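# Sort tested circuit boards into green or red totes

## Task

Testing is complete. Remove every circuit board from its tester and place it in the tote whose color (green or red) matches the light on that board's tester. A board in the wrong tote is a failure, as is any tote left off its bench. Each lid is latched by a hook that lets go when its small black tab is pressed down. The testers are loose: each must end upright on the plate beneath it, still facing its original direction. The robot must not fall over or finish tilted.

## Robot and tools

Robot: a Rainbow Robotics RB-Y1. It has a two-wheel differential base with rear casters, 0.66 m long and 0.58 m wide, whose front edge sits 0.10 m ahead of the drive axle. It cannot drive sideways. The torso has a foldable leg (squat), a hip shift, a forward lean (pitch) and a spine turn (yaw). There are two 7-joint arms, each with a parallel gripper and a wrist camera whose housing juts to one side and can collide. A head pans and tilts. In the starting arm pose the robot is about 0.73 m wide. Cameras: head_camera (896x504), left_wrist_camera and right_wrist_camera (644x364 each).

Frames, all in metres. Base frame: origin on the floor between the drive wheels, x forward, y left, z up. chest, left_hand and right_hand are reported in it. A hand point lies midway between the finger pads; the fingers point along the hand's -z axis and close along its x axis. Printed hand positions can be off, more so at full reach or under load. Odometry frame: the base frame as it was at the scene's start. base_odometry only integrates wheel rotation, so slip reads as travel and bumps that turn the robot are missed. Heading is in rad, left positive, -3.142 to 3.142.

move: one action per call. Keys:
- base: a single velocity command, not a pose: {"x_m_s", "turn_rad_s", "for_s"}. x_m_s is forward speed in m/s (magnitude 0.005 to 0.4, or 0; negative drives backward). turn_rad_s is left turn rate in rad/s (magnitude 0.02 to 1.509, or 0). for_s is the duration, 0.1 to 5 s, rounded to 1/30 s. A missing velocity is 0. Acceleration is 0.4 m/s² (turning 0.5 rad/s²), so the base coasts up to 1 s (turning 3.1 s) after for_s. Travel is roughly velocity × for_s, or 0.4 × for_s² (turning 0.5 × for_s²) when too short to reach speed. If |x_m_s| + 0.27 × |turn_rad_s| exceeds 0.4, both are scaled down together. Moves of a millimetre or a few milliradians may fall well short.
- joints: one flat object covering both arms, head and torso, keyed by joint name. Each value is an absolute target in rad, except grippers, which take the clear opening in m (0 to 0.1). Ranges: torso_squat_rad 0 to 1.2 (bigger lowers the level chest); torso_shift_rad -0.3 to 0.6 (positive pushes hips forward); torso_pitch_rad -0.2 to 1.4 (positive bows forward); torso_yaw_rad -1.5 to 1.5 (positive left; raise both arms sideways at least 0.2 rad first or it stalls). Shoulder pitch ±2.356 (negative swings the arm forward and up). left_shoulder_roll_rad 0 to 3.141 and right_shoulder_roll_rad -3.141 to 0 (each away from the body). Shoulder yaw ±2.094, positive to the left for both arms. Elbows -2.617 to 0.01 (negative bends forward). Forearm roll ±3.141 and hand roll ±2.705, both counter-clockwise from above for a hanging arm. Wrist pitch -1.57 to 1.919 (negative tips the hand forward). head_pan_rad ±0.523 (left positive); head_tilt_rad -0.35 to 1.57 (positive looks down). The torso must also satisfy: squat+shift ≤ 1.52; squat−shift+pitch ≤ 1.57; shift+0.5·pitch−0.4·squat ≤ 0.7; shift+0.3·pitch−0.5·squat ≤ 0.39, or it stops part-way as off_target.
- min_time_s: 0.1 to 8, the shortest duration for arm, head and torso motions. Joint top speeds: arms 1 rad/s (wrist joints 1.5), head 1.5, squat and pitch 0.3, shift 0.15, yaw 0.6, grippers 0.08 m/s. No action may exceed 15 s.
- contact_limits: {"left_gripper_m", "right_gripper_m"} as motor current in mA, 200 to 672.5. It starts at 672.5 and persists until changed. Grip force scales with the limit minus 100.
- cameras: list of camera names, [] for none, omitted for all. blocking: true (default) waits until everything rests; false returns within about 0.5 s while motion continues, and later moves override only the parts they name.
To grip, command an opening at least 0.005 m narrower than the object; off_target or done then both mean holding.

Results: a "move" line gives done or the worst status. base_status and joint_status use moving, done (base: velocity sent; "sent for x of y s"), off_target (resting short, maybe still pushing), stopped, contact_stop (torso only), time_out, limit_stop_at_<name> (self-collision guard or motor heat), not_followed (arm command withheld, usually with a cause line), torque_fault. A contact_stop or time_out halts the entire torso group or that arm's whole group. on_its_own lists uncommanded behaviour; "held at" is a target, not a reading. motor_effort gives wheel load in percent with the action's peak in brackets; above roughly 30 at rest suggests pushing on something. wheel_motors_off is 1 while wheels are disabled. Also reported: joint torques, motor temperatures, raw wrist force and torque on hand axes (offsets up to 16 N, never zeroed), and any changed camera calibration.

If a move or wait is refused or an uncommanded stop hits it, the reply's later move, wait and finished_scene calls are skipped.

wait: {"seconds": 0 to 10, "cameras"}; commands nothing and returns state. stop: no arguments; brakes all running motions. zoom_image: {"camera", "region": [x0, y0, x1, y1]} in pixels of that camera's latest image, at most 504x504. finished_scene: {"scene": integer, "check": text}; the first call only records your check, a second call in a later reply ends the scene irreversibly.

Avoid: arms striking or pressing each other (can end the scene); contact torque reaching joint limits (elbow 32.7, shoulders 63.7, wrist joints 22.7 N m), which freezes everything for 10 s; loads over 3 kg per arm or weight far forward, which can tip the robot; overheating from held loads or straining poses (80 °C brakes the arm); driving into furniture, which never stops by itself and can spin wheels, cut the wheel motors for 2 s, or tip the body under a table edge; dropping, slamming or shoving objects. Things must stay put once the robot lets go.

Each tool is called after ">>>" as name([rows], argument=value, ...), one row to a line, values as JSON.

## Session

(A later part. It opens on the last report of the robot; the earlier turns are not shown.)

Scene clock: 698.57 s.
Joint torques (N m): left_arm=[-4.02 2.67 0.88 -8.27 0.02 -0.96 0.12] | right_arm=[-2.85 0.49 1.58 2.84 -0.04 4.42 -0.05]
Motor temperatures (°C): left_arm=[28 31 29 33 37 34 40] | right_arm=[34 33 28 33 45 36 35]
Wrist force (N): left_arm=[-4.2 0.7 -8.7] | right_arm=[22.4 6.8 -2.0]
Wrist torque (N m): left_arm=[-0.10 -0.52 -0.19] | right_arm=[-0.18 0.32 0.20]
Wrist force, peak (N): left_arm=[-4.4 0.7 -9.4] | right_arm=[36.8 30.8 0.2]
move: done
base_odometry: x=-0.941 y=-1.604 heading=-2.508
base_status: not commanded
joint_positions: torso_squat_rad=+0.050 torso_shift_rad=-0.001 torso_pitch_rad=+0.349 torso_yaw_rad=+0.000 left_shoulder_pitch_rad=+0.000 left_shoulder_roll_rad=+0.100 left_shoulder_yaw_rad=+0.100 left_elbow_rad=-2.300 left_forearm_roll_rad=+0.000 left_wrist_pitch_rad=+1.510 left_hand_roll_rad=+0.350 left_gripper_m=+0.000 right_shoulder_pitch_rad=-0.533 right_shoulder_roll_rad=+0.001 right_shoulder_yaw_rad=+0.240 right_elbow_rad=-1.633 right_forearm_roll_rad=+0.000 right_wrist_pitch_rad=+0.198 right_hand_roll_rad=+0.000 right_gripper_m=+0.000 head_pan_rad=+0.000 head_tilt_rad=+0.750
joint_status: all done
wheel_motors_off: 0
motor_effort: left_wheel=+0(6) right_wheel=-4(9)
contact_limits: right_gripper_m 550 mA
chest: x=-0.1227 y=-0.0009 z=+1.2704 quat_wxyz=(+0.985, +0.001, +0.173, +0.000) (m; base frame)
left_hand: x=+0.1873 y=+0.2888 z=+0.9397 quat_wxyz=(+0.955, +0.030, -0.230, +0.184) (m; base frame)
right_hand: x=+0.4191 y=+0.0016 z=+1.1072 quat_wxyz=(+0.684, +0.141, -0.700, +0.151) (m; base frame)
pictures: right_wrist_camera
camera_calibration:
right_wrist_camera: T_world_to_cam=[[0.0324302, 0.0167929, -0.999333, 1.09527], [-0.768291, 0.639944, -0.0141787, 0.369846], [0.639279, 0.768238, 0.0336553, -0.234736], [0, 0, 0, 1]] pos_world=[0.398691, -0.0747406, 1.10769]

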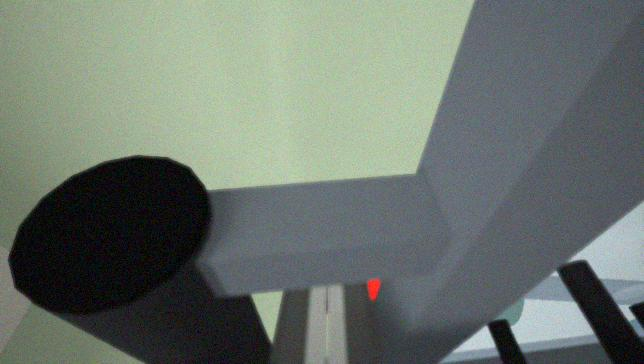

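>>> move(base={"x_m_s":-0.1,"for_s":0.5}, cameras=["head_camera"])

Scene clock: 709.87 s.
Joint torques (N m): left_arm=[-4.04 2.87 0.99 -8.39 -0.01 -0.89 0.17] | right_arm=[-12.67 3.8 2.96 -9.56 -0.03 -1.32 0.59]
Motor temperatures (°C): left_arm=[28 31 29 33 37 34 40] | right_arm=[34 33 28 33 45 36 35]
Wrist force (N): left_arm=[-3.9 0.7 -9.0] | right_arm=[-5.4 3.3 -11.4]
Wrist torque (N m): left_arm=[-0.09 -0.50 -0.19] | right_arm=[-0.39 -0.84 0.24]
Wrist force, peak (N): left_arm=[-4.4 0.6 -9.4] | right_arm=[24.6 5.5 -7.8]
move: done
base_odometry: x=-0.900 y=-1.575 heading=-2.508
base_status: done (sent for 0.5 of 0.5 s)
joint_positions: torso_squat_rad=+0.050 torso_shift_rad=+0.000 torso_pitch_rad=+0.350 torso_yaw_rad=+0.000 left_shoulder_pitch_rad=+0.000 left_shoulder_roll_rad=+0.100 left_shoulder_yaw_rad=+0.100 left_elbow_rad=-2.300 left_forearm_roll_rad=+0.000 left_wrist_pitch_rad=+1.510 left_hand_roll_rad=+0.350 left_gripper_m=+0.000 right_shoulder_pitch_rad=-0.530 right_shoulder_roll_rad=+0.000 right_shoulder_yaw_rad=+0.239 right_elbow_rad=-1.630 right_forearm_roll_rad=+0.000 right_wrist_pitch_rad=+0.200 right_hand_roll_rad=+0.000 right_gripper_m=-0.001 head_pan_rad=+0.000 head_tilt_rad=+0.750
joint_status: not commanded
wheel_motors_off: 0
motor_effort: left_wheel=-5(21) right_wheel=+4(30)
contact_limits: right_gripper_m 550 mA
chest: x=-0.1220 y=-0.0008 z=+1.2703 quat_wxyz=(+0.985, +0.001, +0.174, +0.000) (m; base frame)
left_hand: x=+0.1876 y=+0.2889 z=+0.9392 quat_wxyz=(+0.955, +0.030, -0.229, +0.184) (m; base frame)
right_hand: x=+0.4194 y=+0.0008 z=+1.1032 quat_wxyz=(+0.687, +0.140, -0.697, +0.151) (m; base frame)
pictures: head_camera
camera_calibration:
head_camera: T_world_to_cam=[[0.0365312, -0.998757, 0.0338971, -0.0506314], [-0.871684, -0.0484343, -0.487668, 0.737811], [0.488704, -0.0117324, -0.872371, 1.22051], [0, 0, 0, 1]] pos_world=[0.0485206, -0.000513565, 1.42626]

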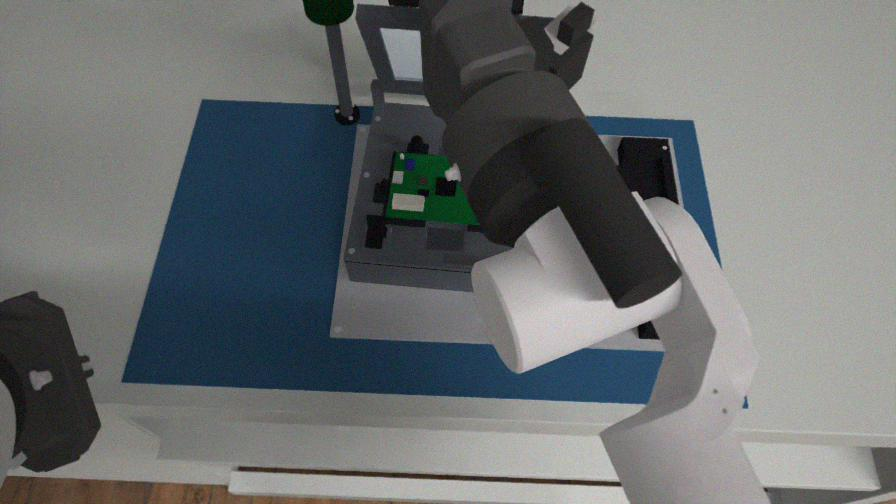

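>>> move(base={"x_m_s":-0.1,"for_s":0.4}, cameras=["head_camera","right_wrist_camera"])

Scene clock: 714.50 s.
Joint torques (N m): left_arm=[-4.12 2.69 0.8 -8.3 0.03 -0.89 0.18] | right_arm=[-12.61 3.96 4.04 -9.97 -0.15 -0.95 0.47]
Motor temperatures (°C): left_arm=[28 31 29 33 37 34 40] | right_arm=[34 33 28 33 45 36 35]
Wrist force (N): left_arm=[-4.3 0.8 -8.7] | right_arm=[-9.4 6.4 -16.3]
Wrist torque (N m): left_arm=[-0.12 -0.54 -0.18] | right_arm=[-1.10 -2.02 -0.10]
Wrist force, peak (N): left_arm=[-4.4 0.9 -9.4] | right_arm=[-7.1 0.3 -27.8]
move: done
base_odometry: x=-0.868 y=-1.551 heading=-2.509
base_status: done (sent for 0.4 of 0.4 s)
joint_positions: torso_squat_rad=+0.050 torso_shift_rad=+0.000 torso_pitch_rad=+0.350 torso_yaw_rad=+0.000 left_shoulder_pitch_rad=+0.000 left_shoulder_roll_rad=+0.100 left_shoulder_yaw_rad=+0.100 left_elbow_rad=-2.300 left_forearm_roll_rad=+0.000 left_wrist_pitch_rad=+1.510 left_hand_roll_rad=+0.350 left_gripper_m=+0.000 right_shoulder_pitch_rad=-0.530 right_shoulder_roll_rad=+0.000 right_shoulder_yaw_rad=+0.239 right_elbow_rad=-1.630 right_forearm_roll_rad=+0.000 right_wrist_pitch_rad=+0.200 right_hand_roll_rad=+0.000 right_gripper_m=-0.001 head_pan_rad=+0.000 head_tilt_rad=+0.750
joint_status: not commanded
wheel_motors_off: 0
motor_effort: left_wheel=-4(31) right_wheel=+4(23)
contact_limits: right_gripper_m 550 mA
chest: x=-0.1218 y=-0.0008 z=+1.2703 quat_wxyz=(+0.985, +0.001, +0.174, +0.000) (m; base frame)
left_hand: x=+0.1876 y=+0.2889 z=+0.9391 quat_wxyz=(+0.955, +0.030, -0.229, +0.184) (m; base frame)
right_hand: x=+0.4196 y=+0.0007 z=+1.1030 quat_wxyz=(+0.687, +0.140, -0.697, +0.151) (m; base frame)
pictures: head_camera, right_wrist_camera
camera_calibration:
head_camera: T_world_to_cam=[[0.0365372, -0.998758, 0.0338892, -0.0506245], [-0.871798, -0.048433, -0.487466, 0.737638], [0.488502, -0.0117339, -0.872484, 1.22054], [0, 0, 0, 1]] pos_world=[0.0486828, -0.000513859, 1.42619]
right_wrist_camera: T_world_to_cam=[[0.0246496, 0.0140195, -0.999598, 1.09471], [-0.767396, 0.641097, -0.00993214, 0.365729], [0.6407, 0.767332, 0.0265613, -0.226963], [0, 0, 0, 1]] pos_world=[0.399089, -0.0756592, 1.10393]

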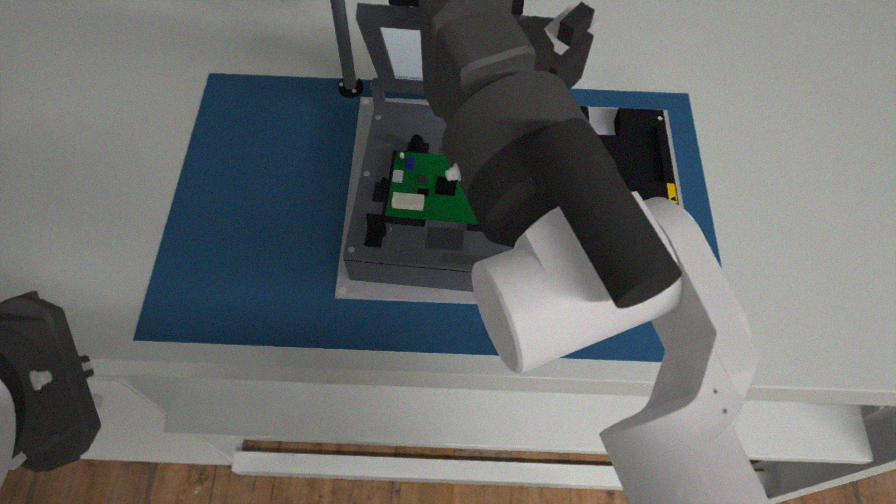

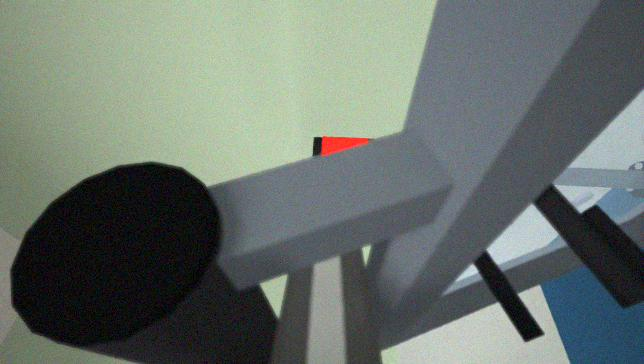

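>>> move(base={"x_m_s":0.05,"for_s":0.6}, cameras=["head_camera","right_wrist_camera"])

Scene clock: 739.57 s.
Joint torques (N m): left_arm=[-3.82 2.66 1.19 -8.27 -0.01 -0.84 0.17] | right_arm=[-6.45 2.99 1.49 -1.37 -0.31 2.23 0.18]
Motor temperatures (°C): left_arm=[28 31 29 33 37 34 40] | right_arm=[34 33 28 33 45 35 35]
Wrist force (N): left_arm=[-4.4 0.5 -8.7] | right_arm=[13.5 8.3 -2.3]
Wrist torque (N m): left_arm=[-0.09 -0.55 -0.18] | right_arm=[-0.48 0.37 0.29]
Wrist force, peak (N): left_arm=[-4.5 0.5 -9.3] | right_arm=[21.7 2.0 7.2]
move: done
base_odometry: x=-0.892 y=-1.569 heading=-2.508
base_status: done (sent for 0.6 of 0.6 s)
joint_positions: torso_squat_rad=+0.050 torso_shift_rad=+0.000 torso_pitch_rad=+0.349 torso_yaw_rad=+0.000 left_shoulder_pitch_rad=+0.000 left_shoulder_roll_rad=+0.100 left_shoulder_yaw_rad=+0.100 left_elbow_rad=-2.300 left_forearm_roll_rad=+0.000 left_wrist_pitch_rad=+1.510 left_hand_roll_rad=+0.350 left_gripper_m=+0.000 right_shoulder_pitch_rad=-0.532 right_shoulder_roll_rad=+0.000 right_shoulder_yaw_rad=+0.240 right_elbow_rad=-1.632 right_forearm_roll_rad=+0.000 right_wrist_pitch_rad=+0.199 right_hand_roll_rad=+0.000 right_gripper_m=+0.000 head_pan_rad=+0.000 head_tilt_rad=+0.750
joint_status: not commanded
wheel_motors_off: 0
motor_effort: left_wheel=+5(21) right_wheel=-5(25)
contact_limits: right_gripper_m 550 mA
chest: x=-0.1224 y=-0.0009 z=+1.2704 quat_wxyz=(+0.985, +0.001, +0.174, +0.000) (m; base frame)
left_hand: x=+0.1874 y=+0.2888 z=+0.9395 quat_wxyz=(+0.955, +0.030, -0.229, +0.184) (m; base frame)
right_hand: x=+0.4192 y=+0.0013 z=+1.1057 quat_wxyz=(+0.685, +0.141, -0.699, +0.151) (m; base frame)
pictures: head_camera, right_wrist_camera
camera_calibration:
head_camera: T_world_to_cam=[[0.0364423, -0.99876, 0.0339234, -0.0506756], [-0.871311, -0.0483787, -0.48834, 0.738344], [0.489375, -0.0117616, -0.871994, 1.2204], [0, 0, 0, 1]] pos_world=[0.0479384, -0.000538656, 1.42647]
right_wrist_camera: T_world_to_cam=[[0.0297919, 0.015391, -0.999438, 1.09504], [-0.768071, 0.640232, -0.0130359, 0.368775], [0.639671, 0.768028, 0.0308951, -0.231608], [0, 0, 0, 1]] pos_world=[0.398775, -0.0750737, 1.10639]

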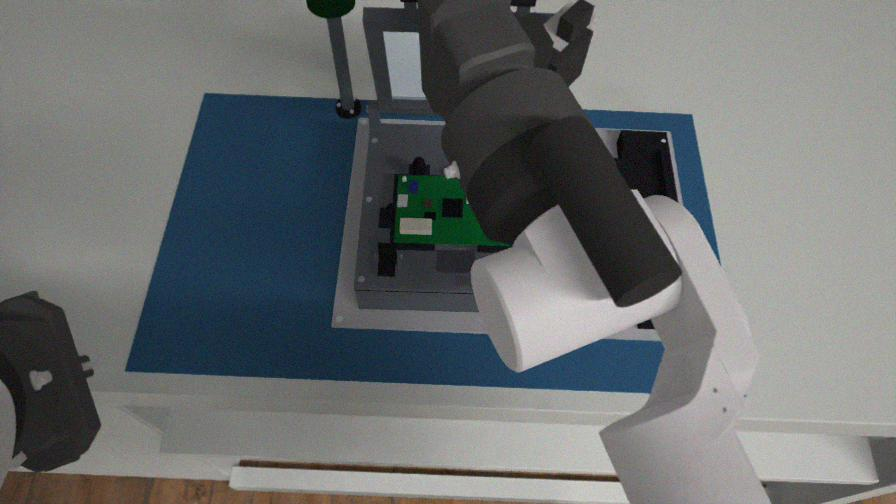

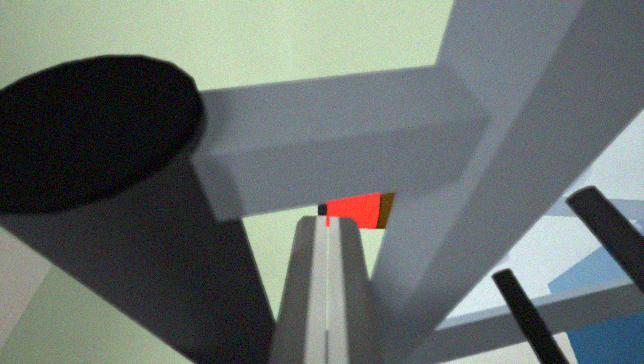

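>>> move(joints={"right_shoulder_pitch_rad":-0.44,"right_shoulder_yaw_rad":0.28,"right_elbow_rad":-1.715}, cameras=["head_camera","right_wrist_camera"])

Scene clock: 745.40 s.
Joint torques (N m): left_arm=[-3.95 2.76 0.93 -8.28 -0.01 -0.86 0.12] | right_arm=[-5.95 3.38 4.17 -7.04 -0.33 1 0.16]
Motor temperatures (°C): left_arm=[28 31 29 33 37 34 40] | right_arm=[34 33 28 33 45 35 35]
Wrist force (N): left_arm=[-4.2 0.5 -8.7] | right_arm=[-3.2 1.3 -20.4]
Wrist torque (N m): left_arm=[-0.10 -0.54 -0.17] | right_arm=[-0.69 -2.38 0.44]
Wrist force, peak (N): left_arm=[-4.4 0.6 -9.4] | right_arm=[-6.0 11.7 -26.9]
move: done
base_odometry: x=-0.892 y=-1.569 heading=-2.508
base_status: not commanded
joint_positions: torso_squat_rad=+0.050 torso_shift_rad=+0.000 torso_pitch_rad=+0.350 torso_yaw_rad=+0.000 left_shoulder_pitch_rad=+0.000 left_shoulder_roll_rad=+0.100 left_shoulder_yaw_rad=+0.100 left_elbow_rad=-2.300 left_forearm_roll_rad=+0.000 left_wrist_pitch_rad=+1.510 left_hand_roll_rad=+0.350 left_gripper_m=+0.000 right_shoulder_pitch_rad=-0.442 right_shoulder_roll_rad=+0.000 right_shoulder_yaw_rad=+0.279 right_elbow_rad=-1.716 right_forearm_roll_rad=+0.000 right_wrist_pitch_rad=+0.199 right_hand_roll_rad=+0.000 right_gripper_m=-0.001 head_pan_rad=+0.000 head_tilt_rad=+0.750
joint_status: all done
wheel_motors_off: 0
motor_effort: left_wheel=+4(8) right_wheel=-8(9)
contact_limits: right_gripper_m 550 mA
chest: x=-0.1219 y=-0.0008 z=+1.2703 quat_wxyz=(+0.985, +0.001, +0.174, +0.000) (m; base frame)
left_hand: x=+0.1877 y=+0.2889 z=+0.9392 quat_wxyz=(+0.955, +0.030, -0.229, +0.184) (m; base frame)
right_hand: x=+0.3948 y=+0.0023 z=+1.1007 quat_wxyz=(+0.685, +0.152, -0.697, +0.147) (m; base frame)
pictures: head_camera, right_wrist_camera
camera_calibration:
head_camera: T_world_to_cam=[[0.0365656, -0.998757, 0.0338701, -0.0506034], [-0.871719, -0.0484504, -0.487605, 0.737811], [0.48864, -0.0116956, -0.872407, 1.22049], [0, 0, 0, 1]] pos_world=[0.0486338, -0.000518947, 1.42624]
right_wrist_camera: T_world_to_cam=[[0.0212726, 0.0351122, -0.999157, 1.09378], [-0.775067, 0.631854, 0.0057029, 0.331541], [0.631521, 0.774292, 0.0406554, -0.224156], [0, 0, 0, 1]] pos_world=[0.375259, -0.0743279, 1.10008]

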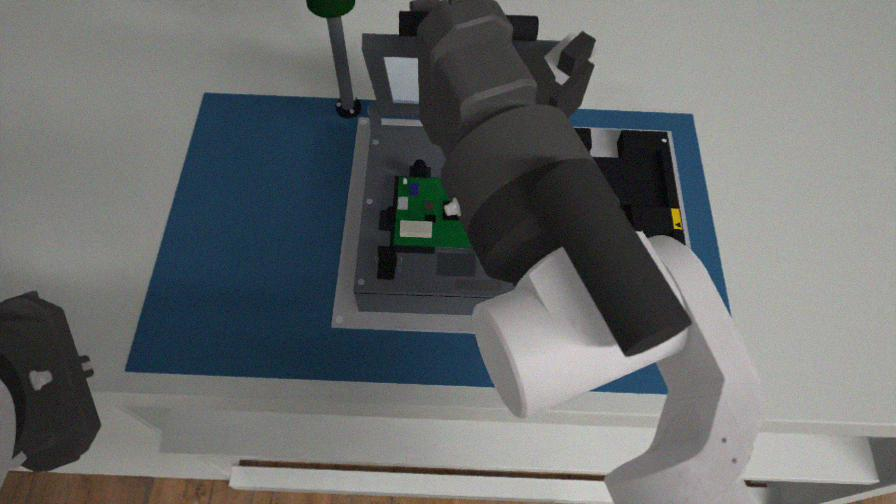

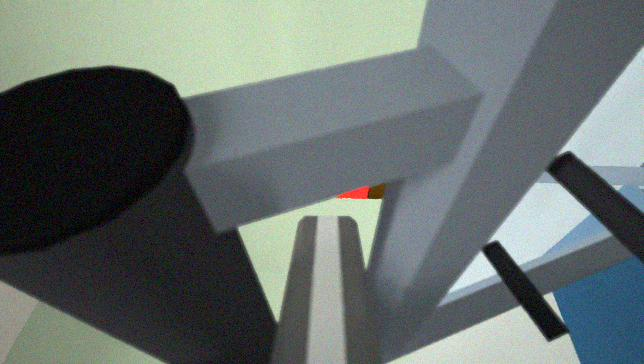

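>>> move(joints={"right_shoulder_pitch_rad":-0.53,"right_shoulder_yaw_rad":0.26,"right_elbow_rad":-1.65}, cameras=["right_wrist_camera"])

Scene clock: 771.60 s.
Joint torques (N m): left_arm=[-3.86 2.88 0.83 -8.4 -0.09 -0.85 0.15] | right_arm=[-19.31 5.21 -1.05 -15.9 0.14 -5.31 0.2]
Motor temperatures (°C): left_arm=[28 31 29 33 37 34 40] | right_arm=[34 33 28 33 45 35 35]
Wrist force (N): left_arm=[-4.4 0.7 -8.7] | right_arm=[-20.4 12.0 -9.0]
Wrist torque (N m): left_arm=[-0.12 -0.53 -0.19] | right_arm=[-0.15 0.26 0.20]
Wrist force, peak (N): left_arm=[-4.5 0.7 -9.3] | right_arm=[-21.6 15.4 -10.3]
move: done
base_odometry: x=-0.892 y=-1.569 heading=-2.508
base_status: not commanded
joint_positions: torso_squat_rad=+0.050 torso_shift_rad=+0.000 torso_pitch_rad=+0.351 torso_yaw_rad=+0.000 left_shoulder_pitch_rad=+0.000 left_shoulder_roll_rad=+0.100 left_shoulder_yaw_rad=+0.100 left_elbow_rad=-2.300 left_forearm_roll_rad=+0.000 left_wrist_pitch_rad=+1.510 left_hand_roll_rad=+0.350 left_gripper_m=+0.000 right_shoulder_pitch_rad=-0.529 right_shoulder_roll_rad=+0.000 right_shoulder_yaw_rad=+0.260 right_elbow_rad=-1.649 right_forearm_roll_rad=+0.000 right_wrist_pitch_rad=+0.201 right_hand_roll_rad=+0.000 right_gripper_m=+0.000 head_pan_rad=+0.000 head_tilt_rad=+0.750
joint_status: all done
wheel_motors_off: 0
motor_effort: left_wheel=+5(9) right_wheel=-6(9)
contact_limits: right_gripper_m 550 mA
chest: x=-0.1216 y=-0.0008 z=+1.2702 quat_wxyz=(+0.985, +0.000, +0.174, +0.000) (m; base frame)
left_hand: x=+0.1877 y=+0.2889 z=+0.9389 quat_wxyz=(+0.955, +0.030, -0.229, +0.184) (m; base frame)
right_hand: x=+0.4144 y=+0.0103 z=+1.1104 quat_wxyz=(+0.680, +0.148, -0.701, +0.158) (m; base frame)
pictures: right_wrist_camera
camera_calibration:
right_wrist_camera: T_world_to_cam=[[0.0391344, 0.0182002, -0.999068, 1.09543], [-0.780376, 0.625017, -0.019182, 0.371488], [0.624085, 0.780399, 0.0386626, -0.237933], [0, 0, 0, 1]] pos_world=[0.395522, -0.0664406, 1.11073]

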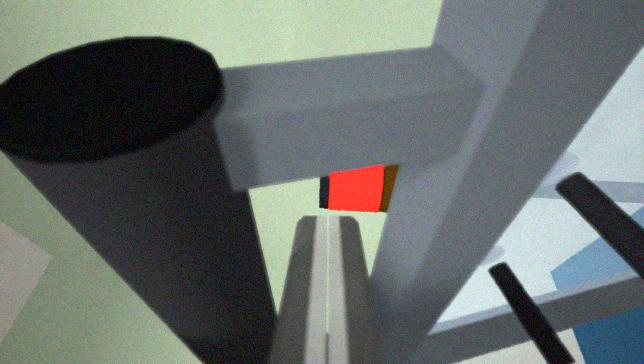

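>>> move(joints={"right_elbow_rad":-1.642}, cameras=[])

>>> move(base={"x_m_s":-0.05,"for_s":0.4}, cameras=["right_wrist_camera","head_camera"])

Scene clock: 777.70 s.
Joint torques (N m): left_arm=[-3.79 3.09 1.14 -8.3 -0.05 -0.94 0.21] | right_arm=[-16.71 5.09 -0.92 -11.65 0.13 -3.13 0.19]
Motor temperatures (°C): left_arm=[28 31 29 33 37 34 40] | right_arm=[34 33 28 33 45 36 35]
Wrist force (N): left_arm=[-4.3 0.6 -9.1] | right_arm=[-7.2 10.7 -7.0]
Wrist torque (N m): left_arm=[-0.10 -0.55 -0.18] | right_arm=[-0.11 0.38 0.36]
Wrist force, peak (N): left_arm=[-4.4 0.8 -9.3] | right_arm=[-20.3 11.6 -9.5]
move: done
base_odometry: x=-0.892 y=-1.569 heading=-2.508
base_status: not commanded
joint_positions: torso_squat_rad=+0.050 torso_shift_rad=+0.000 torso_pitch_rad=+0.350 torso_yaw_rad=+0.000 left_shoulder_pitch_rad=+0.000 left_shoulder_roll_rad=+0.100 left_shoulder_yaw_rad=+0.100 left_elbow_rad=-2.300 left_forearm_roll_rad=+0.000 left_wrist_pitch_rad=+1.510 left_hand_roll_rad=+0.350 left_gripper_m=+0.000 right_shoulder_pitch_rad=-0.529 right_shoulder_roll_rad=+0.000 right_shoulder_yaw_rad=+0.260 right_elbow_rad=-1.642 right_forearm_roll_rad=+0.000 right_wrist_pitch_rad=+0.200 right_hand_roll_rad=+0.000 right_gripper_m=+0.000 head_pan_rad=+0.000 head_tilt_rad=+0.750
joint_status: all done
wheel_motors_off: 0
motor_effort: left_wheel=+5(6) right_wheel=-6(8)
contact_limits: right_gripper_m 550 mA
chest: x=-0.1218 y=-0.0008 z=+1.2703 quat_wxyz=(+0.985, +0.000, +0.174, +0.000) (m; base frame)
left_hand: x=+0.1876 y=+0.2889 z=+0.9390 quat_wxyz=(+0.955, +0.030, -0.229, +0.184) (m; base frame)
right_hand: x=+0.4146 y=+0.0105 z=+1.1077 quat_wxyz=(+0.682, +0.147, -0.699, +0.158) (m; base frame)
pictures: none
No camera images: "cameras" was empty.

Scene clock: 779.00 s.
Joint torques (N m): left_arm=[-3.97 2.76 0.96 -8.3 -0.04 -0.82 0.12] | right_arm=[-15.83 5.41 1.78 -13.46 -0.02 -3.85 0.28]
Motor temperatures (°C): left_arm=[28 31 29 33 37 34 40] | right_arm=[34 33 28 33 45 36 35]
Wrist force (N): left_arm=[-4.2 0.7 -9.1] | right_arm=[-13.6 6.6 -12.3]
Wrist torque (N m): left_arm=[-0.11 -0.52 -0.20] | right_arm=[-0.26 0.16 0.09]
Wrist force, peak (N): left_arm=[-4.3 0.5 -9.2] | right_arm=[-16.3 7.2 -11.9]
move: done
base_odometry: x=-0.876 y=-1.557 heading=-2.509
base_status: done (sent for 0.4 of 0.4 s)
joint_positions: torso_squat_rad=+0.050 torso_shift_rad=+0.000 torso_pitch_rad=+0.350 torso_yaw_rad=+0.000 left_shoulder_pitch_rad=+0.000 left_shoulder_roll_rad=+0.100 left_shoulder_yaw_rad=+0.100 left_elbow_rad=-2.300 left_forearm_roll_rad=+0.000 left_wrist_pitch_rad=+1.510 left_hand_roll_rad=+0.350 left_gripper_m=+0.000 right_shoulder_pitch_rad=-0.530 right_shoulder_roll_rad=+0.000 right_shoulder_yaw_rad=+0.259 right_elbow_rad=-1.641 right_forearm_roll_rad=+0.000 right_wrist_pitch_rad=+0.200 right_hand_roll_rad=+0.000 right_gripper_m=+0.000 head_pan_rad=+0.000 head_tilt_rad=+0.750
joint_status: not commanded
wheel_motors_off: 0
motor_effort: left_wheel=-7(23) right_wheel=+4(24)
contact_limits: right_gripper_m 550 mA
chest: x=-0.1216 y=-0.0008 z=+1.2703 quat_wxyz=(+0.985, +0.000, +0.174, +0.000) (m; base frame)
left_hand: x=+0.1877 y=+0.2889 z=+0.9389 quat_wxyz=(+0.955, +0.030, -0.229, +0.184) (m; base frame)
right_hand: x=+0.4149 y=+0.0101 z=+1.1074 quat_wxyz=(+0.682, +0.147, -0.699, +0.158) (m; base frame)
pictures: head_camera, right_wrist_camera
camera_calibration:
head_camera: T_world_to_cam=[[0.0365851, -0.998754, 0.0339516, -0.050658], [-0.871965, -0.0485013, -0.48716, 0.737397], [0.4882, -0.0117818, -0.872653, 1.22059], [0, 0, 0, 1]] pos_world=[0.0489467, -0.000449483, 1.4261]
right_wrist_camera: T_world_to_cam=[[0.0336691, 0.0154184, -0.999314, 1.09498], [-0.780103, 0.625429, -0.0166336, 0.368983], [0.624744, 0.780128, 0.0330856, -0.232075], [0, 0, 0, 1]] pos_world=[0.395966, -0.0666076, 1.10804]

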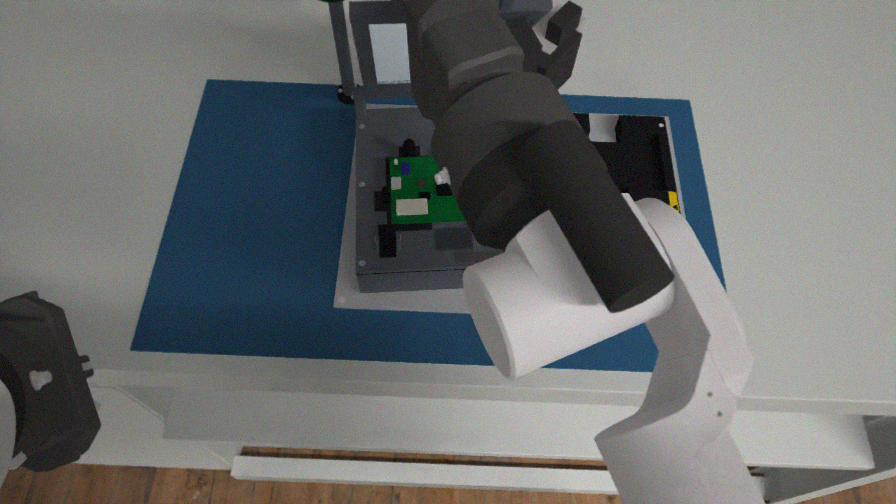

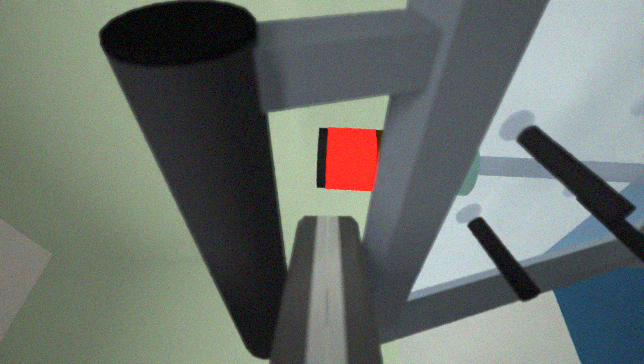

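>>> move(base={"x_m_s":-0.05,"for_s":0.8}, joints={"right_elbow_rad":-1.638}, cameras=["right_wrist_camera","head_camera"])

Scene clock: 786.77 s.
Joint torques (N m): left_arm=[-4.07 2.81 0.95 -8.37 0.04 -0.85 0.14] | right_arm=[-15.51 4.73 3.68 -12.8 -0.32 -3.32 0.32]
Motor temperatures (°C): left_arm=[28 31 29 33 37 34 40] | right_arm=[34 33 28 33 45 36 35]
Wrist force (N): left_arm=[-4.5 0.6 -8.9] | right_arm=[-12.8 4.8 -12.0]
Wrist torque (N m): left_arm=[-0.10 -0.55 -0.19] | right_arm=[-0.25 -0.11 0.08]
Wrist force, peak (N): left_arm=[-4.4 0.5 -9.4] | right_arm=[-9.2 0.4 -24.8]
move: done
base_odometry: x=-0.844 y=-1.533 heading=-2.509
base_status: done (sent for 0.8 of 0.8 s)
joint_positions: torso_squat_rad=+0.050 torso_shift_rad=+0.000 torso_pitch_rad=+0.350 torso_yaw_rad=+0.000 left_shoulder_pitch_rad=+0.000 left_shoulder_roll_rad=+0.100 left_shoulder_yaw_rad=+0.100 left_elbow_rad=-2.300 left_forearm_roll_rad=+0.000 left_wrist_pitch_rad=+1.510 left_hand_roll_rad=+0.350 left_gripper_m=+0.000 right_shoulder_pitch_rad=-0.530 right_shoulder_roll_rad=+0.000 right_shoulder_yaw_rad=+0.259 right_elbow_rad=-1.637 right_forearm_roll_rad=+0.000 right_wrist_pitch_rad=+0.200 right_hand_roll_rad=+0.000 right_gripper_m=-0.001 head_pan_rad=+0.000 head_tilt_rad=+0.750
joint_status: all done
wheel_motors_off: 0
motor_effort: left_wheel=-7(28) right_wheel=+5(18)
contact_limits: right_gripper_m 550 mA
chest: x=-0.1217 y=-0.0008 z=+1.2703 quat_wxyz=(+0.985, +0.001, +0.174, +0.000) (m; base frame)
left_hand: x=+0.1877 y=+0.2889 z=+0.9390 quat_wxyz=(+0.955, +0.030, -0.229, +0.184) (m; base frame)
right_hand: x=+0.4151 y=+0.0100 z=+1.1057 quat_wxyz=(+0.683, +0.147, -0.698, +0.158) (m; base frame)
pictures: head_camera, right_wrist_camera
camera_calibration:
head_camera: T_world_to_cam=[[0.0365741, -0.998756, 0.0338884, -0.0506239], [-0.871942, -0.0484613, -0.487205, 0.737434], [0.488242, -0.0117296, -0.87263, 1.22058], [0, 0, 0, 1]] pos_world=[0.0489127, -0.000506887, 1.42611]
right_wrist_camera: T_world_to_cam=[[0.0304897, 0.0141124, -0.999435, 1.09474], [-0.779854, 0.625783, -0.0149547, 0.367265], [0.625219, 0.779869, 0.0300855, -0.228893], [0, 0, 0, 1]] pos_world=[0.396143, -0.0667709, 1.1065]

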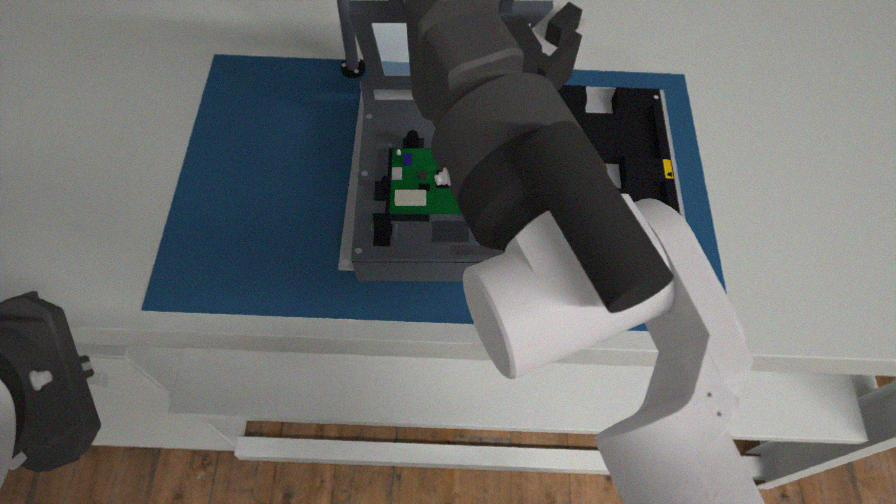

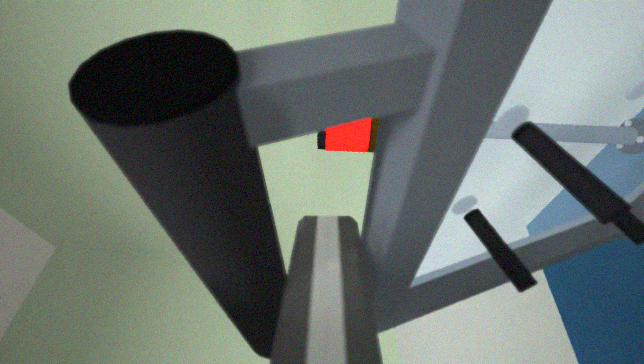

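>>> move(base={"x_m_s":0.05,"for_s":1.6}, cameras=["head_camera","right_wrist_camera"])

Scene clock: 810.67 s.
Joint torques (N m): left_arm=[-3.85 2.83 1.3 -8.25 -0.04 -0.93 0.15] | right_arm=[-6.19 4.34 3.92 -0.19 -0.05 2.67 0.32]
Motor temperatures (°C): left_arm=[28 31 29 33 37 34 40] | right_arm=[34 33 28 34 45 36 35]
Wrist force (N): left_arm=[-4.1 0.7 -8.9] | right_arm=[17.1 0.4 -2.1]
Wrist torque (N m): left_arm=[-0.10 -0.53 -0.19] | right_arm=[-0.26 0.41 0.19]
Wrist force, peak (N): left_arm=[-4.3 0.4 -9.4] | right_arm=[23.2 2.7 2.7]
move: done
base_odometry: x=-0.908 y=-1.581 heading=-2.509
base_status: done (sent for 1.6 of 1.6 s)
joint_positions: torso_squat_rad=+0.050 torso_shift_rad=+0.000 torso_pitch_rad=+0.349 torso_yaw_rad=+0.000 left_shoulder_pitch_rad=+0.000 left_shoulder_roll_rad=+0.100 left_shoulder_yaw_rad=+0.100 left_elbow_rad=-2.300 left_forearm_roll_rad=+0.000 left_wrist_pitch_rad=+1.510 left_hand_roll_rad=+0.350 left_gripper_m=+0.000 right_shoulder_pitch_rad=-0.532 right_shoulder_roll_rad=+0.000 right_shoulder_yaw_rad=+0.259 right_elbow_rad=-1.640 right_forearm_roll_rad=+0.000 right_wrist_pitch_rad=+0.199 right_hand_roll_rad=+0.000 right_gripper_m=+0.000 head_pan_rad=+0.000 head_tilt_rad=+0.750
joint_status: not commanded
wheel_motors_off: 0
motor_effort: left_wheel=+2(20) right_wheel=-3(27)
contact_limits: right_gripper_m 550 mA
chest: x=-0.1224 y=-0.0009 z=+1.2704 quat_wxyz=(+0.985, +0.001, +0.174, +0.000) (m; base frame)
left_hand: x=+0.1874 y=+0.2888 z=+0.9395 quat_wxyz=(+0.955, +0.030, -0.229, +0.184) (m; base frame)
right_hand: x=+0.4149 y=+0.0103 z=+1.1096 quat_wxyz=(+0.680, +0.147, -0.700, +0.158) (m; base frame)
pictures: head_camera, right_wrist_camera
camera_calibration:
head_camera: T_world_to_cam=[[0.0363757, -0.998764, 0.0338617, -0.050675], [-0.871324, -0.0482902, -0.488327, 0.738349], [0.489359, -0.0117412, -0.872003, 1.2204], [0, 0, 0, 1]] pos_world=[0.0479718, -0.000628385, 1.42646]
right_wrist_camera: T_world_to_cam=[[0.0380675, 0.0166386, -0.999137, 1.09513], [-0.780104, 0.625352, -0.0193083, 0.371862], [0.624491, 0.780165, 0.0367855, -0.236202], [0, 0, 0, 1]] pos_world=[0.395908, -0.0664898, 1.11005]

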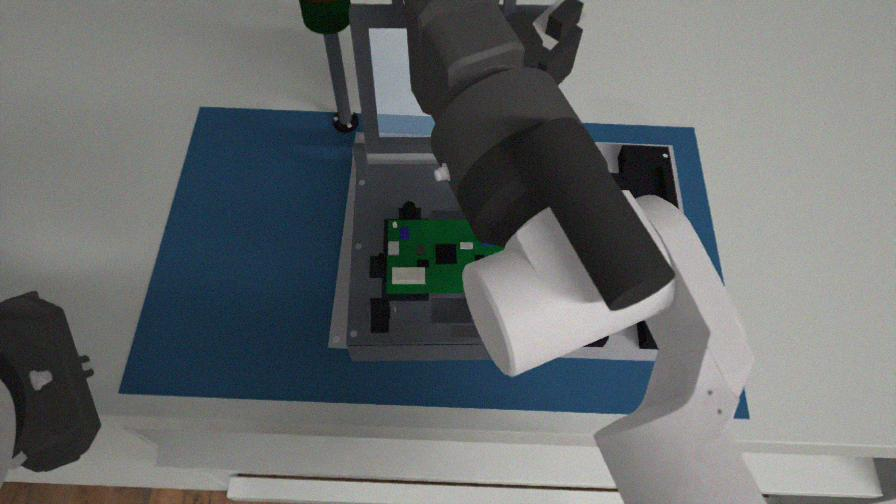

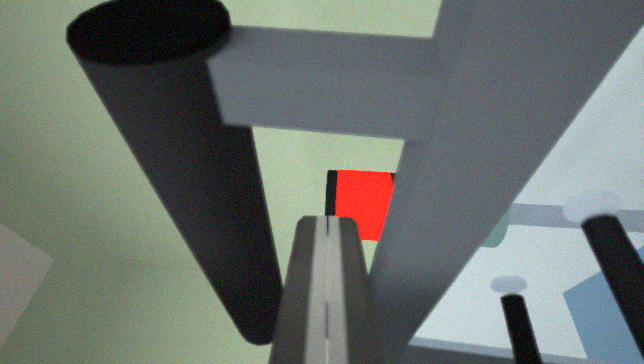

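>>> move(base={"x_m_s":0.05,"for_s":1.0}, cameras=["head_camera","right_wrist_camera"])

Scene clock: 815.37 s.
Joint torques (N m): left_arm=[-3.95 2.8 0.95 -8.42 -0.04 -0.9 0.17] | right_arm=[-17.62 1.84 -3.31 -10.9 2.35 -4 1.96]
Motor temperatures (°C): left_arm=[28 31 29 33 37 34 40] | right_arm=[34 33 28 33 45 36 35]
Wrist force (N): left_arm=[-4.4 0.5 -8.7] | right_arm=[-5.2 19.1 7.4]
Wrist torque (N m): left_arm=[-0.06 -0.54 -0.19] | right_arm=[-0.29 2.01 -1.57]
Wrist force, peak (N): left_arm=[-4.2 0.8 -9.5] | right_arm=[6.9 22.4 17.1]
move: done
base_odometry: x=-0.949 y=-1.610 heading=-2.509
base_status: done (sent for 1 of 1 s)
joint_positions: torso_squat_rad=+0.050 torso_shift_rad=+0.000 torso_pitch_rad=+0.350 torso_yaw_rad=+0.000 left_shoulder_pitch_rad=+0.000 left_shoulder_roll_rad=+0.100 left_shoulder_yaw_rad=+0.100 left_elbow_rad=-2.300 left_forearm_roll_rad=+0.000 left_wrist_pitch_rad=+1.510 left_hand_roll_rad=+0.350 left_gripper_m=+0.000 right_shoulder_pitch_rad=-0.529 right_shoulder_roll_rad=+0.001 right_shoulder_yaw_rad=+0.261 right_elbow_rad=-1.638 right_forearm_roll_rad=-0.001 right_wrist_pitch_rad=+0.200 right_hand_roll_rad=-0.001 right_gripper_m=-0.001 head_pan_rad=+0.000 head_tilt_rad=+0.750
joint_status: not commanded
wheel_motors_off: 0
motor_effort: left_wheel=+4(32) right_wheel=+4(20)
contact_limits: right_gripper_m 550 mA
chest: x=-0.1222 y=-0.0008 z=+1.2703 quat_wxyz=(+0.985, +0.001, +0.174, +0.000) (m; base frame)
left_hand: x=+0.1874 y=+0.2889 z=+0.9393 quat_wxyz=(+0.955, +0.030, -0.229, +0.184) (m; base frame)
right_hand: x=+0.4142 y=+0.0109 z=+1.1062 quat_wxyz=(+0.683, +0.148, -0.698, +0.158) (m; base frame)
pictures: head_camera, right_wrist_camera
camera_calibration:
head_camera: T_world_to_cam=[[0.0365472, -0.998757, 0.0339076, -0.0506259], [-0.871563, -0.0484564, -0.487882, 0.737901], [0.488919, -0.0117219, -0.872251, 1.22052], [0, 0, 0, 1]] pos_world=[0.0482425, -0.000500087, 1.42632]
right_wrist_camera: T_world_to_cam=[[0.0304554, 0.015654, -0.999414, 1.0952], [-0.780948, 0.624439, -0.0140173, 0.365361], [0.623854, 0.780917, 0.0312425, -0.229777], [0, 0, 0, 1]] pos_world=[0.39532, -0.0658532, 1.10686]

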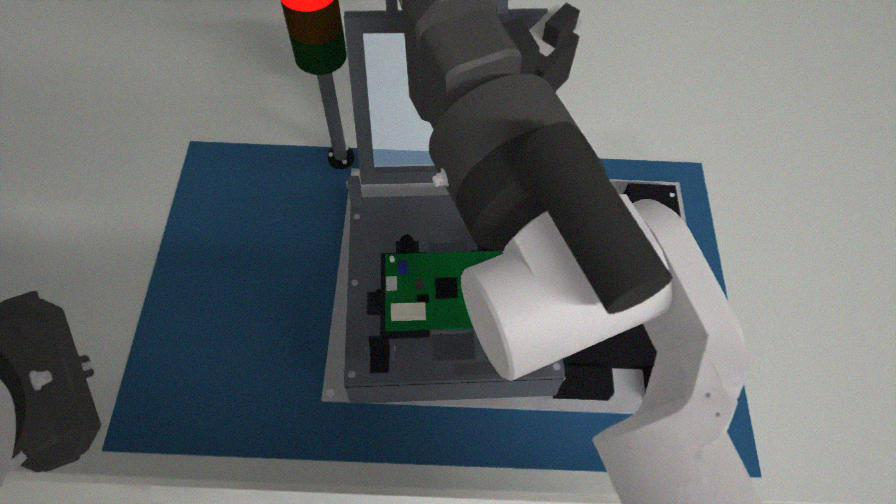

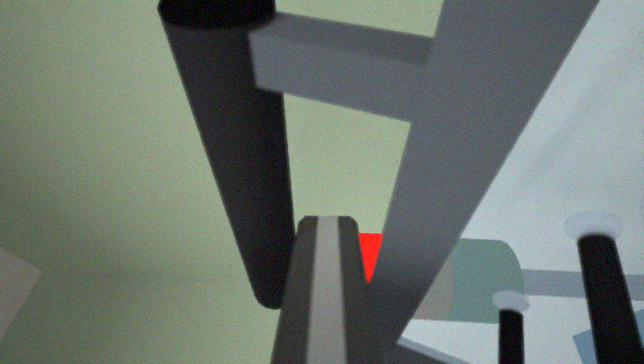

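>>> move(joints={"left_shoulder_pitch_rad":-0.15,"left_shoulder_roll_rad":0,"left_shoulder_yaw_rad":-0.2,"left_elbow_rad":-1.85,"left_wrist_pitch_rad":0.08}, cameras=["head_camera","left_wrist_camera"])

Scene clock: 824.23 s.
Joint torques (N m): left_arm=[-7.93 -2.67 -0.55 -8.98 0.26 -1.56 0.11] | right_arm=[-17.79 1.71 -3.46 -10.89 2.27 -3.46 2.1]
Motor temperatures (°C): left_arm=[28 31 29 33 37 34 40] | right_arm=[35 33 28 33 45 36 35]
Wrist force (N): left_arm=[-7.6 2.7 -3.6] | right_arm=[-4.6 18.9 6.3]
Wrist torque (N m): left_arm=[-0.17 -0.75 -0.15] | right_arm=[-0.31 1.81 -1.39]
Wrist force, peak (N): left_arm=[-5.1 1.2 -9.2] | right_arm=[-3.4 20.4 5.6]
move: done
base_odometry: x=-0.949 y=-1.610 heading=-2.509
base_status: not commanded
joint_positions: torso_squat_rad=+0.050 torso_shift_rad=+0.000 torso_pitch_rad=+0.350 torso_yaw_rad=+0.000 left_shoulder_pitch_rad=-0.150 left_shoulder_roll_rad=+0.000 left_shoulder_yaw_rad=-0.200 left_elbow_rad=-1.850 left_forearm_roll_rad=+0.000 left_wrist_pitch_rad=+0.080 left_hand_roll_rad=+0.350 left_gripper_m=+0.000 right_shoulder_pitch_rad=-0.529 right_shoulder_roll_rad=+0.001 right_shoulder_yaw_rad=+0.261 right_elbow_rad=-1.638 right_forearm_roll_rad=-0.001 right_wrist_pitch_rad=+0.200 right_hand_roll_rad=-0.001 right_gripper_m=-0.001 head_pan_rad=+0.000 head_tilt_rad=+0.750
joint_status: all done
wheel_motors_off: 0
motor_effort: left_wheel=+6(6) right_wheel=+6(8)
contact_limits: right_gripper_m 550 mA
chest: x=-0.1222 y=-0.0008 z=+1.2703 quat_wxyz=(+0.985, +0.000, +0.174, +0.000) (m; base frame)
left_hand: x=+0.3509 y=+0.0916 z=+1.0580 quat_wxyz=(+0.706, -0.225, -0.669, +0.056) (m; base frame)
right_hand: x=+0.4142 y=+0.0110 z=+1.1062 quat_wxyz=(+0.683, +0.148, -0.698, +0.158) (m; base frame)
pictures: head_camera, left_wrist_camera
camera_calibration:
head_camera: T_world_to_cam=[[0.0366039, -0.998753, 0.0339471, -0.050629], [-0.871563, -0.0485251, -0.487877, 0.737898], [0.488916, -0.0117288, -0.872252, 1.22052], [0, 0, 0, 1]] pos_world=[0.0482467, -0.000443975, 1.42632]
left_wrist_camera: T_world_to_cam=[[0.112937, 0.391345, 0.913288, -1.04309], [-0.666099, -0.652212, 0.361844, -0.0551255], [0.737263, -0.649206, 0.187016, -0.328108], [0, 0, 0, 1]] pos_world=[0.322985, 0.159244, 1.03395]

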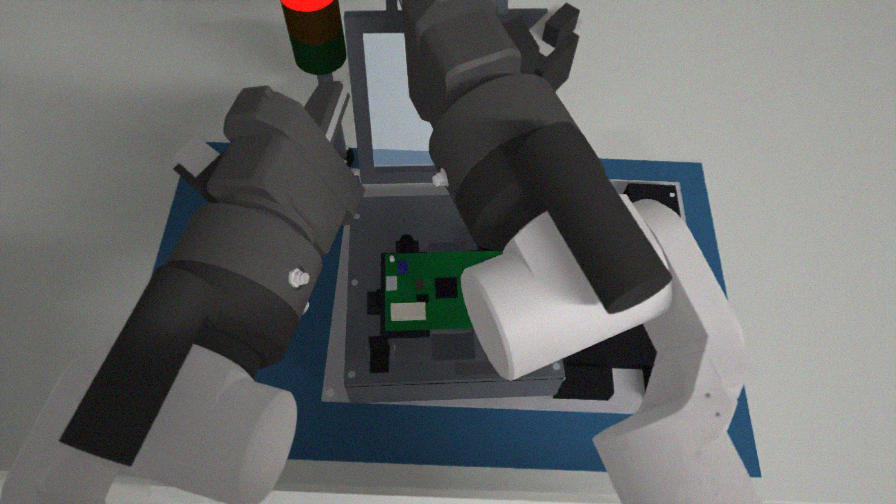

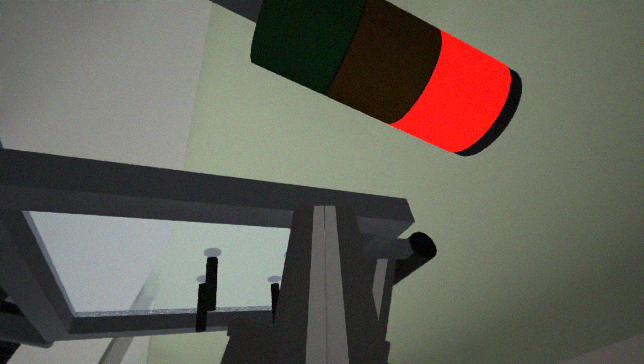

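>>> move(joints={"left_shoulder_pitch_rad":-0.2,"left_elbow_rad":-1.8,"left_shoulder_yaw_rad":-0.22}, cameras=["head_camera","left_wrist_camera"])

Scene clock: 828.20 s.
Joint torques (N m): left_arm=[-8.38 -2.76 -1.29 -8.88 0.32 -1.78 0.07] | right_arm=[-17.37 1.61 -3.75 -10.6 2.18 -3.55 2.12]
Motor temperatures (°C): left_arm=[28 31 29 33 37 34 40] | right_arm=[35 33 28 33 45 36 36]
Wrist force (N): left_arm=[-7.5 2.9 -3.7] | right_arm=[-4.0 18.3 6.6]
Wrist torque (N m): left_arm=[-0.21 -0.72 -0.16] | right_arm=[-0.23 1.87 -1.35]
Wrist force, peak (N): left_arm=[-8.1 2.7 -4.2] | right_arm=[-2.6 19.4 6.9]
move: done
base_odometry: x=-0.949 y=-1.610 heading=-2.509
base_status: not commanded
joint_positions: torso_squat_rad=+0.050 torso_shift_rad=+0.000 torso_pitch_rad=+0.350 torso_yaw_rad=+0.000 left_shoulder_pitch_rad=-0.200 left_shoulder_roll_rad=+0.000 left_shoulder_yaw_rad=-0.220 left_elbow_rad=-1.800 left_forearm_roll_rad=+0.000 left_wrist_pitch_rad=+0.080 left_hand_roll_rad=+0.350 left_gripper_m=+0.000 right_shoulder_pitch_rad=-0.529 right_shoulder_roll_rad=+0.001 right_shoulder_yaw_rad=+0.261 right_elbow_rad=-1.638 right_forearm_roll_rad=-0.001 right_wrist_pitch_rad=+0.200 right_hand_roll_rad=-0.001 right_gripper_m=-0.001 head_pan_rad=+0.000 head_tilt_rad=+0.750
joint_status: all done
wheel_motors_off: 0
motor_effort: left_wheel=+5(6) right_wheel=+5(7)
contact_limits: right_gripper_m 550 mA
chest: x=-0.1222 y=-0.0008 z=+1.2703 quat_wxyz=(+0.985, +0.000, +0.174, +0.000) (m; base frame)
left_hand: x=+0.3587 y=+0.0717 z=+1.0561 quat_wxyz=(+0.707, -0.237, -0.665, +0.041) (m; base frame)
right_hand: x=+0.4142 y=+0.0111 z=+1.1063 quat_wxyz=(+0.683, +0.148, -0.698, +0.158) (m; base frame)
pictures: head_camera, left_wrist_camera
camera_calibration:
head_camera: T_world_to_cam=[[0.0366102, -0.998753, 0.0339467, -0.0506291], [-0.871578, -0.04853, -0.487849, 0.73788], [0.488888, -0.0117269, -0.872268, 1.22052], [0, 0, 0, 1]] pos_world=[0.048275, -0.000443629, 1.42631]
left_wrist_camera: T_world_to_cam=[[0.128843, 0.383502, 0.914508, -1.04088], [-0.690162, -0.62753, 0.360392, -0.0537941], [0.712093, -0.677593, 0.183826, -0.331962], [0, 0, 0, 1]] pos_world=[0.333371, 0.140487, 1.0323]

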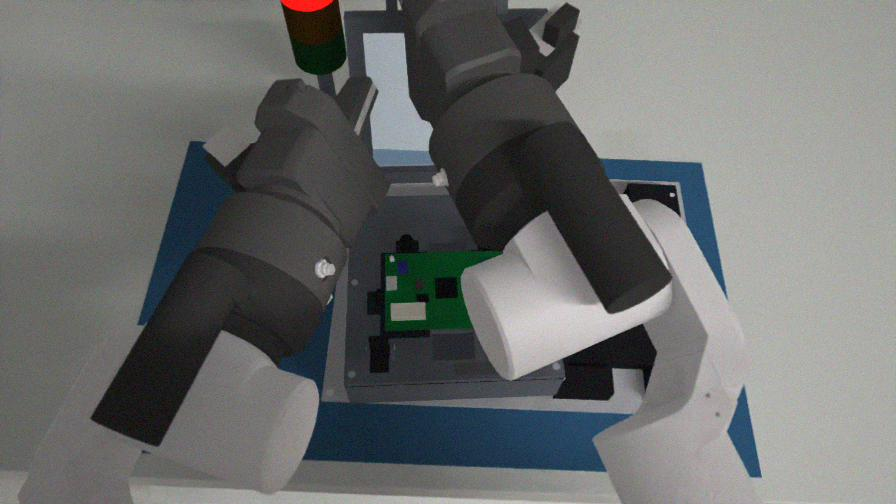

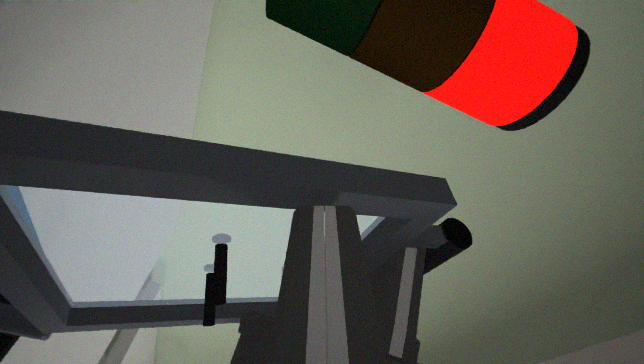

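>>> move(joints={"left_shoulder_pitch_rad":-0.25,"left_elbow_rad":-1.75,"left_shoulder_yaw_rad":-0.2}, cameras=["left_wrist_camera"])

Scene clock: 832.63 s.
Joint torques (N m): left_arm=[-14.13 -2.8 0.96 -4.52 0.22 0.45 0.12] | right_arm=[-16.76 7.47 8.28 -11.96 0.49 -4.02 1.56]
Motor temperatures (°C): left_arm=[28 31 29 33 37 34 40] | right_arm=[35 33 28 33 45 36 36]
Wrist force (N): left_arm=[2.9 -4.5 36.7] | right_arm=[-7.3 -5.7 -16.5]
Wrist torque (N m): left_arm=[-0.01 -0.75 -0.19] | right_arm=[-0.58 1.71 -0.91]
Wrist force, peak (N): left_arm=[7.1 -4.1 57.6] | right_arm=[-9.3 -16.9 -30.9]
move: done
base_odometry: x=-0.949 y=-1.610 heading=-2.509
base_status: not commanded
joint_positions: torso_squat_rad=+0.050 torso_shift_rad=+0.000 torso_pitch_rad=+0.349 torso_yaw_rad=+0.000 left_shoulder_pitch_rad=-0.249 left_shoulder_roll_rad=+0.000 left_shoulder_yaw_rad=-0.200 left_elbow_rad=-1.751 left_forearm_roll_rad=+0.000 left_wrist_pitch_rad=+0.079 left_hand_roll_rad=+0.350 left_gripper_m=+0.000 right_shoulder_pitch_rad=-0.529 right_shoulder_roll_rad=-0.001 right_shoulder_yaw_rad=+0.258 right_elbow_rad=-1.638 right_forearm_roll_rad=+0.000 right_wrist_pitch_rad=+0.200 right_hand_roll_rad=+0.000 right_gripper_m=-0.001 head_pan_rad=+0.000 head_tilt_rad=+0.750
joint_status: all done
wheel_motors_off: 0
motor_effort: left_wheel=+5(6) right_wheel=+6(8)
contact_limits: right_gripper_m 550 mA
chest: x=-0.1224 y=-0.0009 z=+1.2704 quat_wxyz=(+0.985, +0.001, +0.174, +0.000) (m; base frame)
left_hand: x=+0.3714 y=+0.0716 z=+1.0540 quat_wxyz=(+0.709, -0.233, -0.665, +0.039) (m; base frame)
right_hand: x=+0.4148 y=+0.0092 z=+1.1062 quat_wxyz=(+0.683, +0.146, -0.698, +0.158) (m; base frame)
pictures: left_wrist_camera
camera_calibration:
left_wrist_camera: T_world_to_cam=[[0.12864, 0.374013, 0.918459, -1.04399], [-0.689109, -0.632306, 0.354003, -0.0376559], [0.713149, -0.678457, 0.176396, -0.33318], [0, 0, 0, 1]] pos_world=[0.345956, 0.140607, 1.03096]

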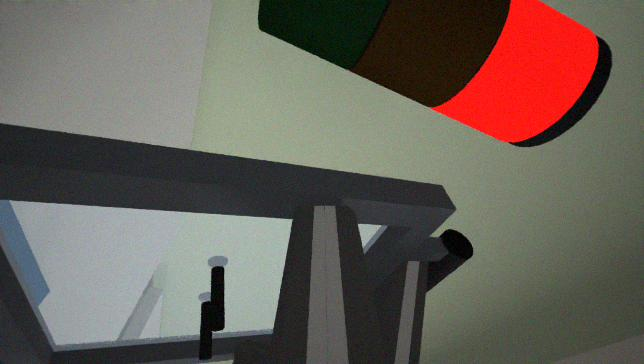

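>>> move(joints={"right_shoulder_pitch_rad":-0.44,"right_shoulder_yaw_rad":0.285,"right_elbow_rad":-1.72}, cameras=["right_wrist_camera","left_wrist_camera"])

Scene clock: 838.13 s.
Joint torques (N m): left_arm=[-10.79 -1.72 1.12 -7.46 0.08 -0.87 0.16] | right_arm=[-7.76 5.25 2 -6.22 -0.5 -0.1 0.26]
Motor temperatures (°C): left_arm=[29 31 29 33 37 34 40] | right_arm=[35 33 28 34 45 36 36]
Wrist force (N): left_arm=[-4.8 0.2 5.4] | right_arm=[3.5 9.0 -7.7]
Wrist torque (N m): left_arm=[-0.13 -0.75 -0.15] | right_arm=[-0.21 0.31 0.53]
Wrist force, peak (N): left_arm=[5.2 -9.8 56.7] | right_arm=[-8.6 -15.3 -30.5]
move: done
base_odometry: x=-0.949 y=-1.610 heading=-2.509
base_status: not commanded
joint_positions: torso_squat_rad=+0.050 torso_shift_rad=+0.000 torso_pitch_rad=+0.349 torso_yaw_rad=+0.000 left_shoulder_pitch_rad=-0.250 left_shoulder_roll_rad=+0.000 left_shoulder_yaw_rad=-0.200 left_elbow_rad=-1.751 left_forearm_roll_rad=+0.000 left_wrist_pitch_rad=+0.080 left_hand_roll_rad=+0.350 left_gripper_m=+0.000 right_shoulder_pitch_rad=-0.441 right_shoulder_roll_rad=+0.000 right_shoulder_yaw_rad=+0.284 right_elbow_rad=-1.721 right_forearm_roll_rad=+0.000 right_wrist_pitch_rad=+0.199 right_hand_roll_rad=+0.000 right_gripper_m=+0.000 head_pan_rad=+0.000 head_tilt_rad=+0.750
joint_status: all done
wheel_motors_off: 0
motor_effort: left_wheel=+4(7) right_wheel=+7(9)
contact_limits: right_gripper_m 550 mA
chest: x=-0.1225 y=-0.0008 z=+1.2704 quat_wxyz=(+0.985, +0.001, +0.174, +0.000) (m; base frame)
left_hand: x=+0.3716 y=+0.0713 z=+1.0541 quat_wxyz=(+0.709, -0.233, -0.665, +0.038) (m; base frame)
right_hand: x=+0.3930 y=+0.0046 z=+1.1035 quat_wxyz=(+0.683, +0.154, -0.698, +0.149) (m; base frame)
pictures: left_wrist_camera, right_wrist_camera
camera_calibration:
left_wrist_camera: T_world_to_cam=[[0.128873, 0.374152, 0.918369, -1.04399], [-0.689346, -0.631941, 0.354193, -0.0378655], [0.712877, -0.67872, 0.17648, -0.333494], [0, 0, 0, 1]] pos_world=[0.346181, 0.140335, 1.03104]
right_wrist_camera: T_world_to_cam=[[0.0262693, 0.0363791, -0.998993, 1.09431], [-0.778458, 0.627692, 0.00238769, 0.333623], [0.627146, 0.777612, 0.0448087, -0.227838], [0, 0, 0, 1]] pos_world=[0.373852, -0.0720532, 1.10262]

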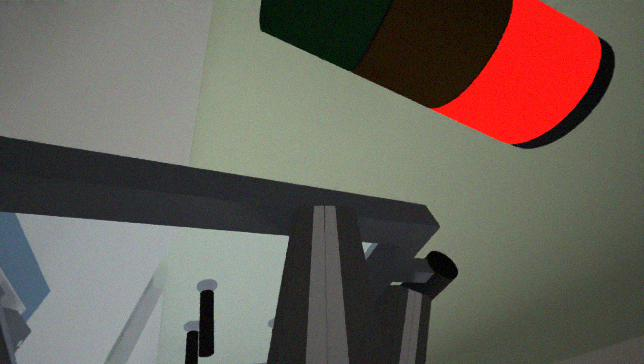

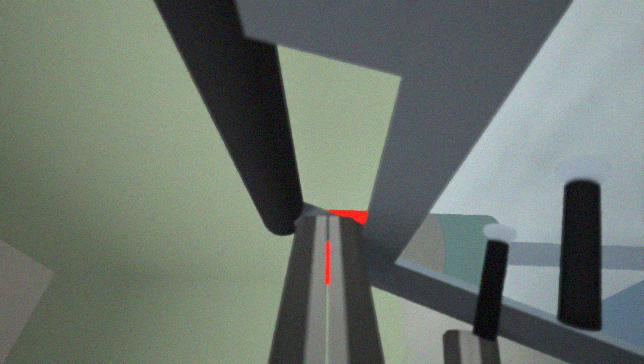

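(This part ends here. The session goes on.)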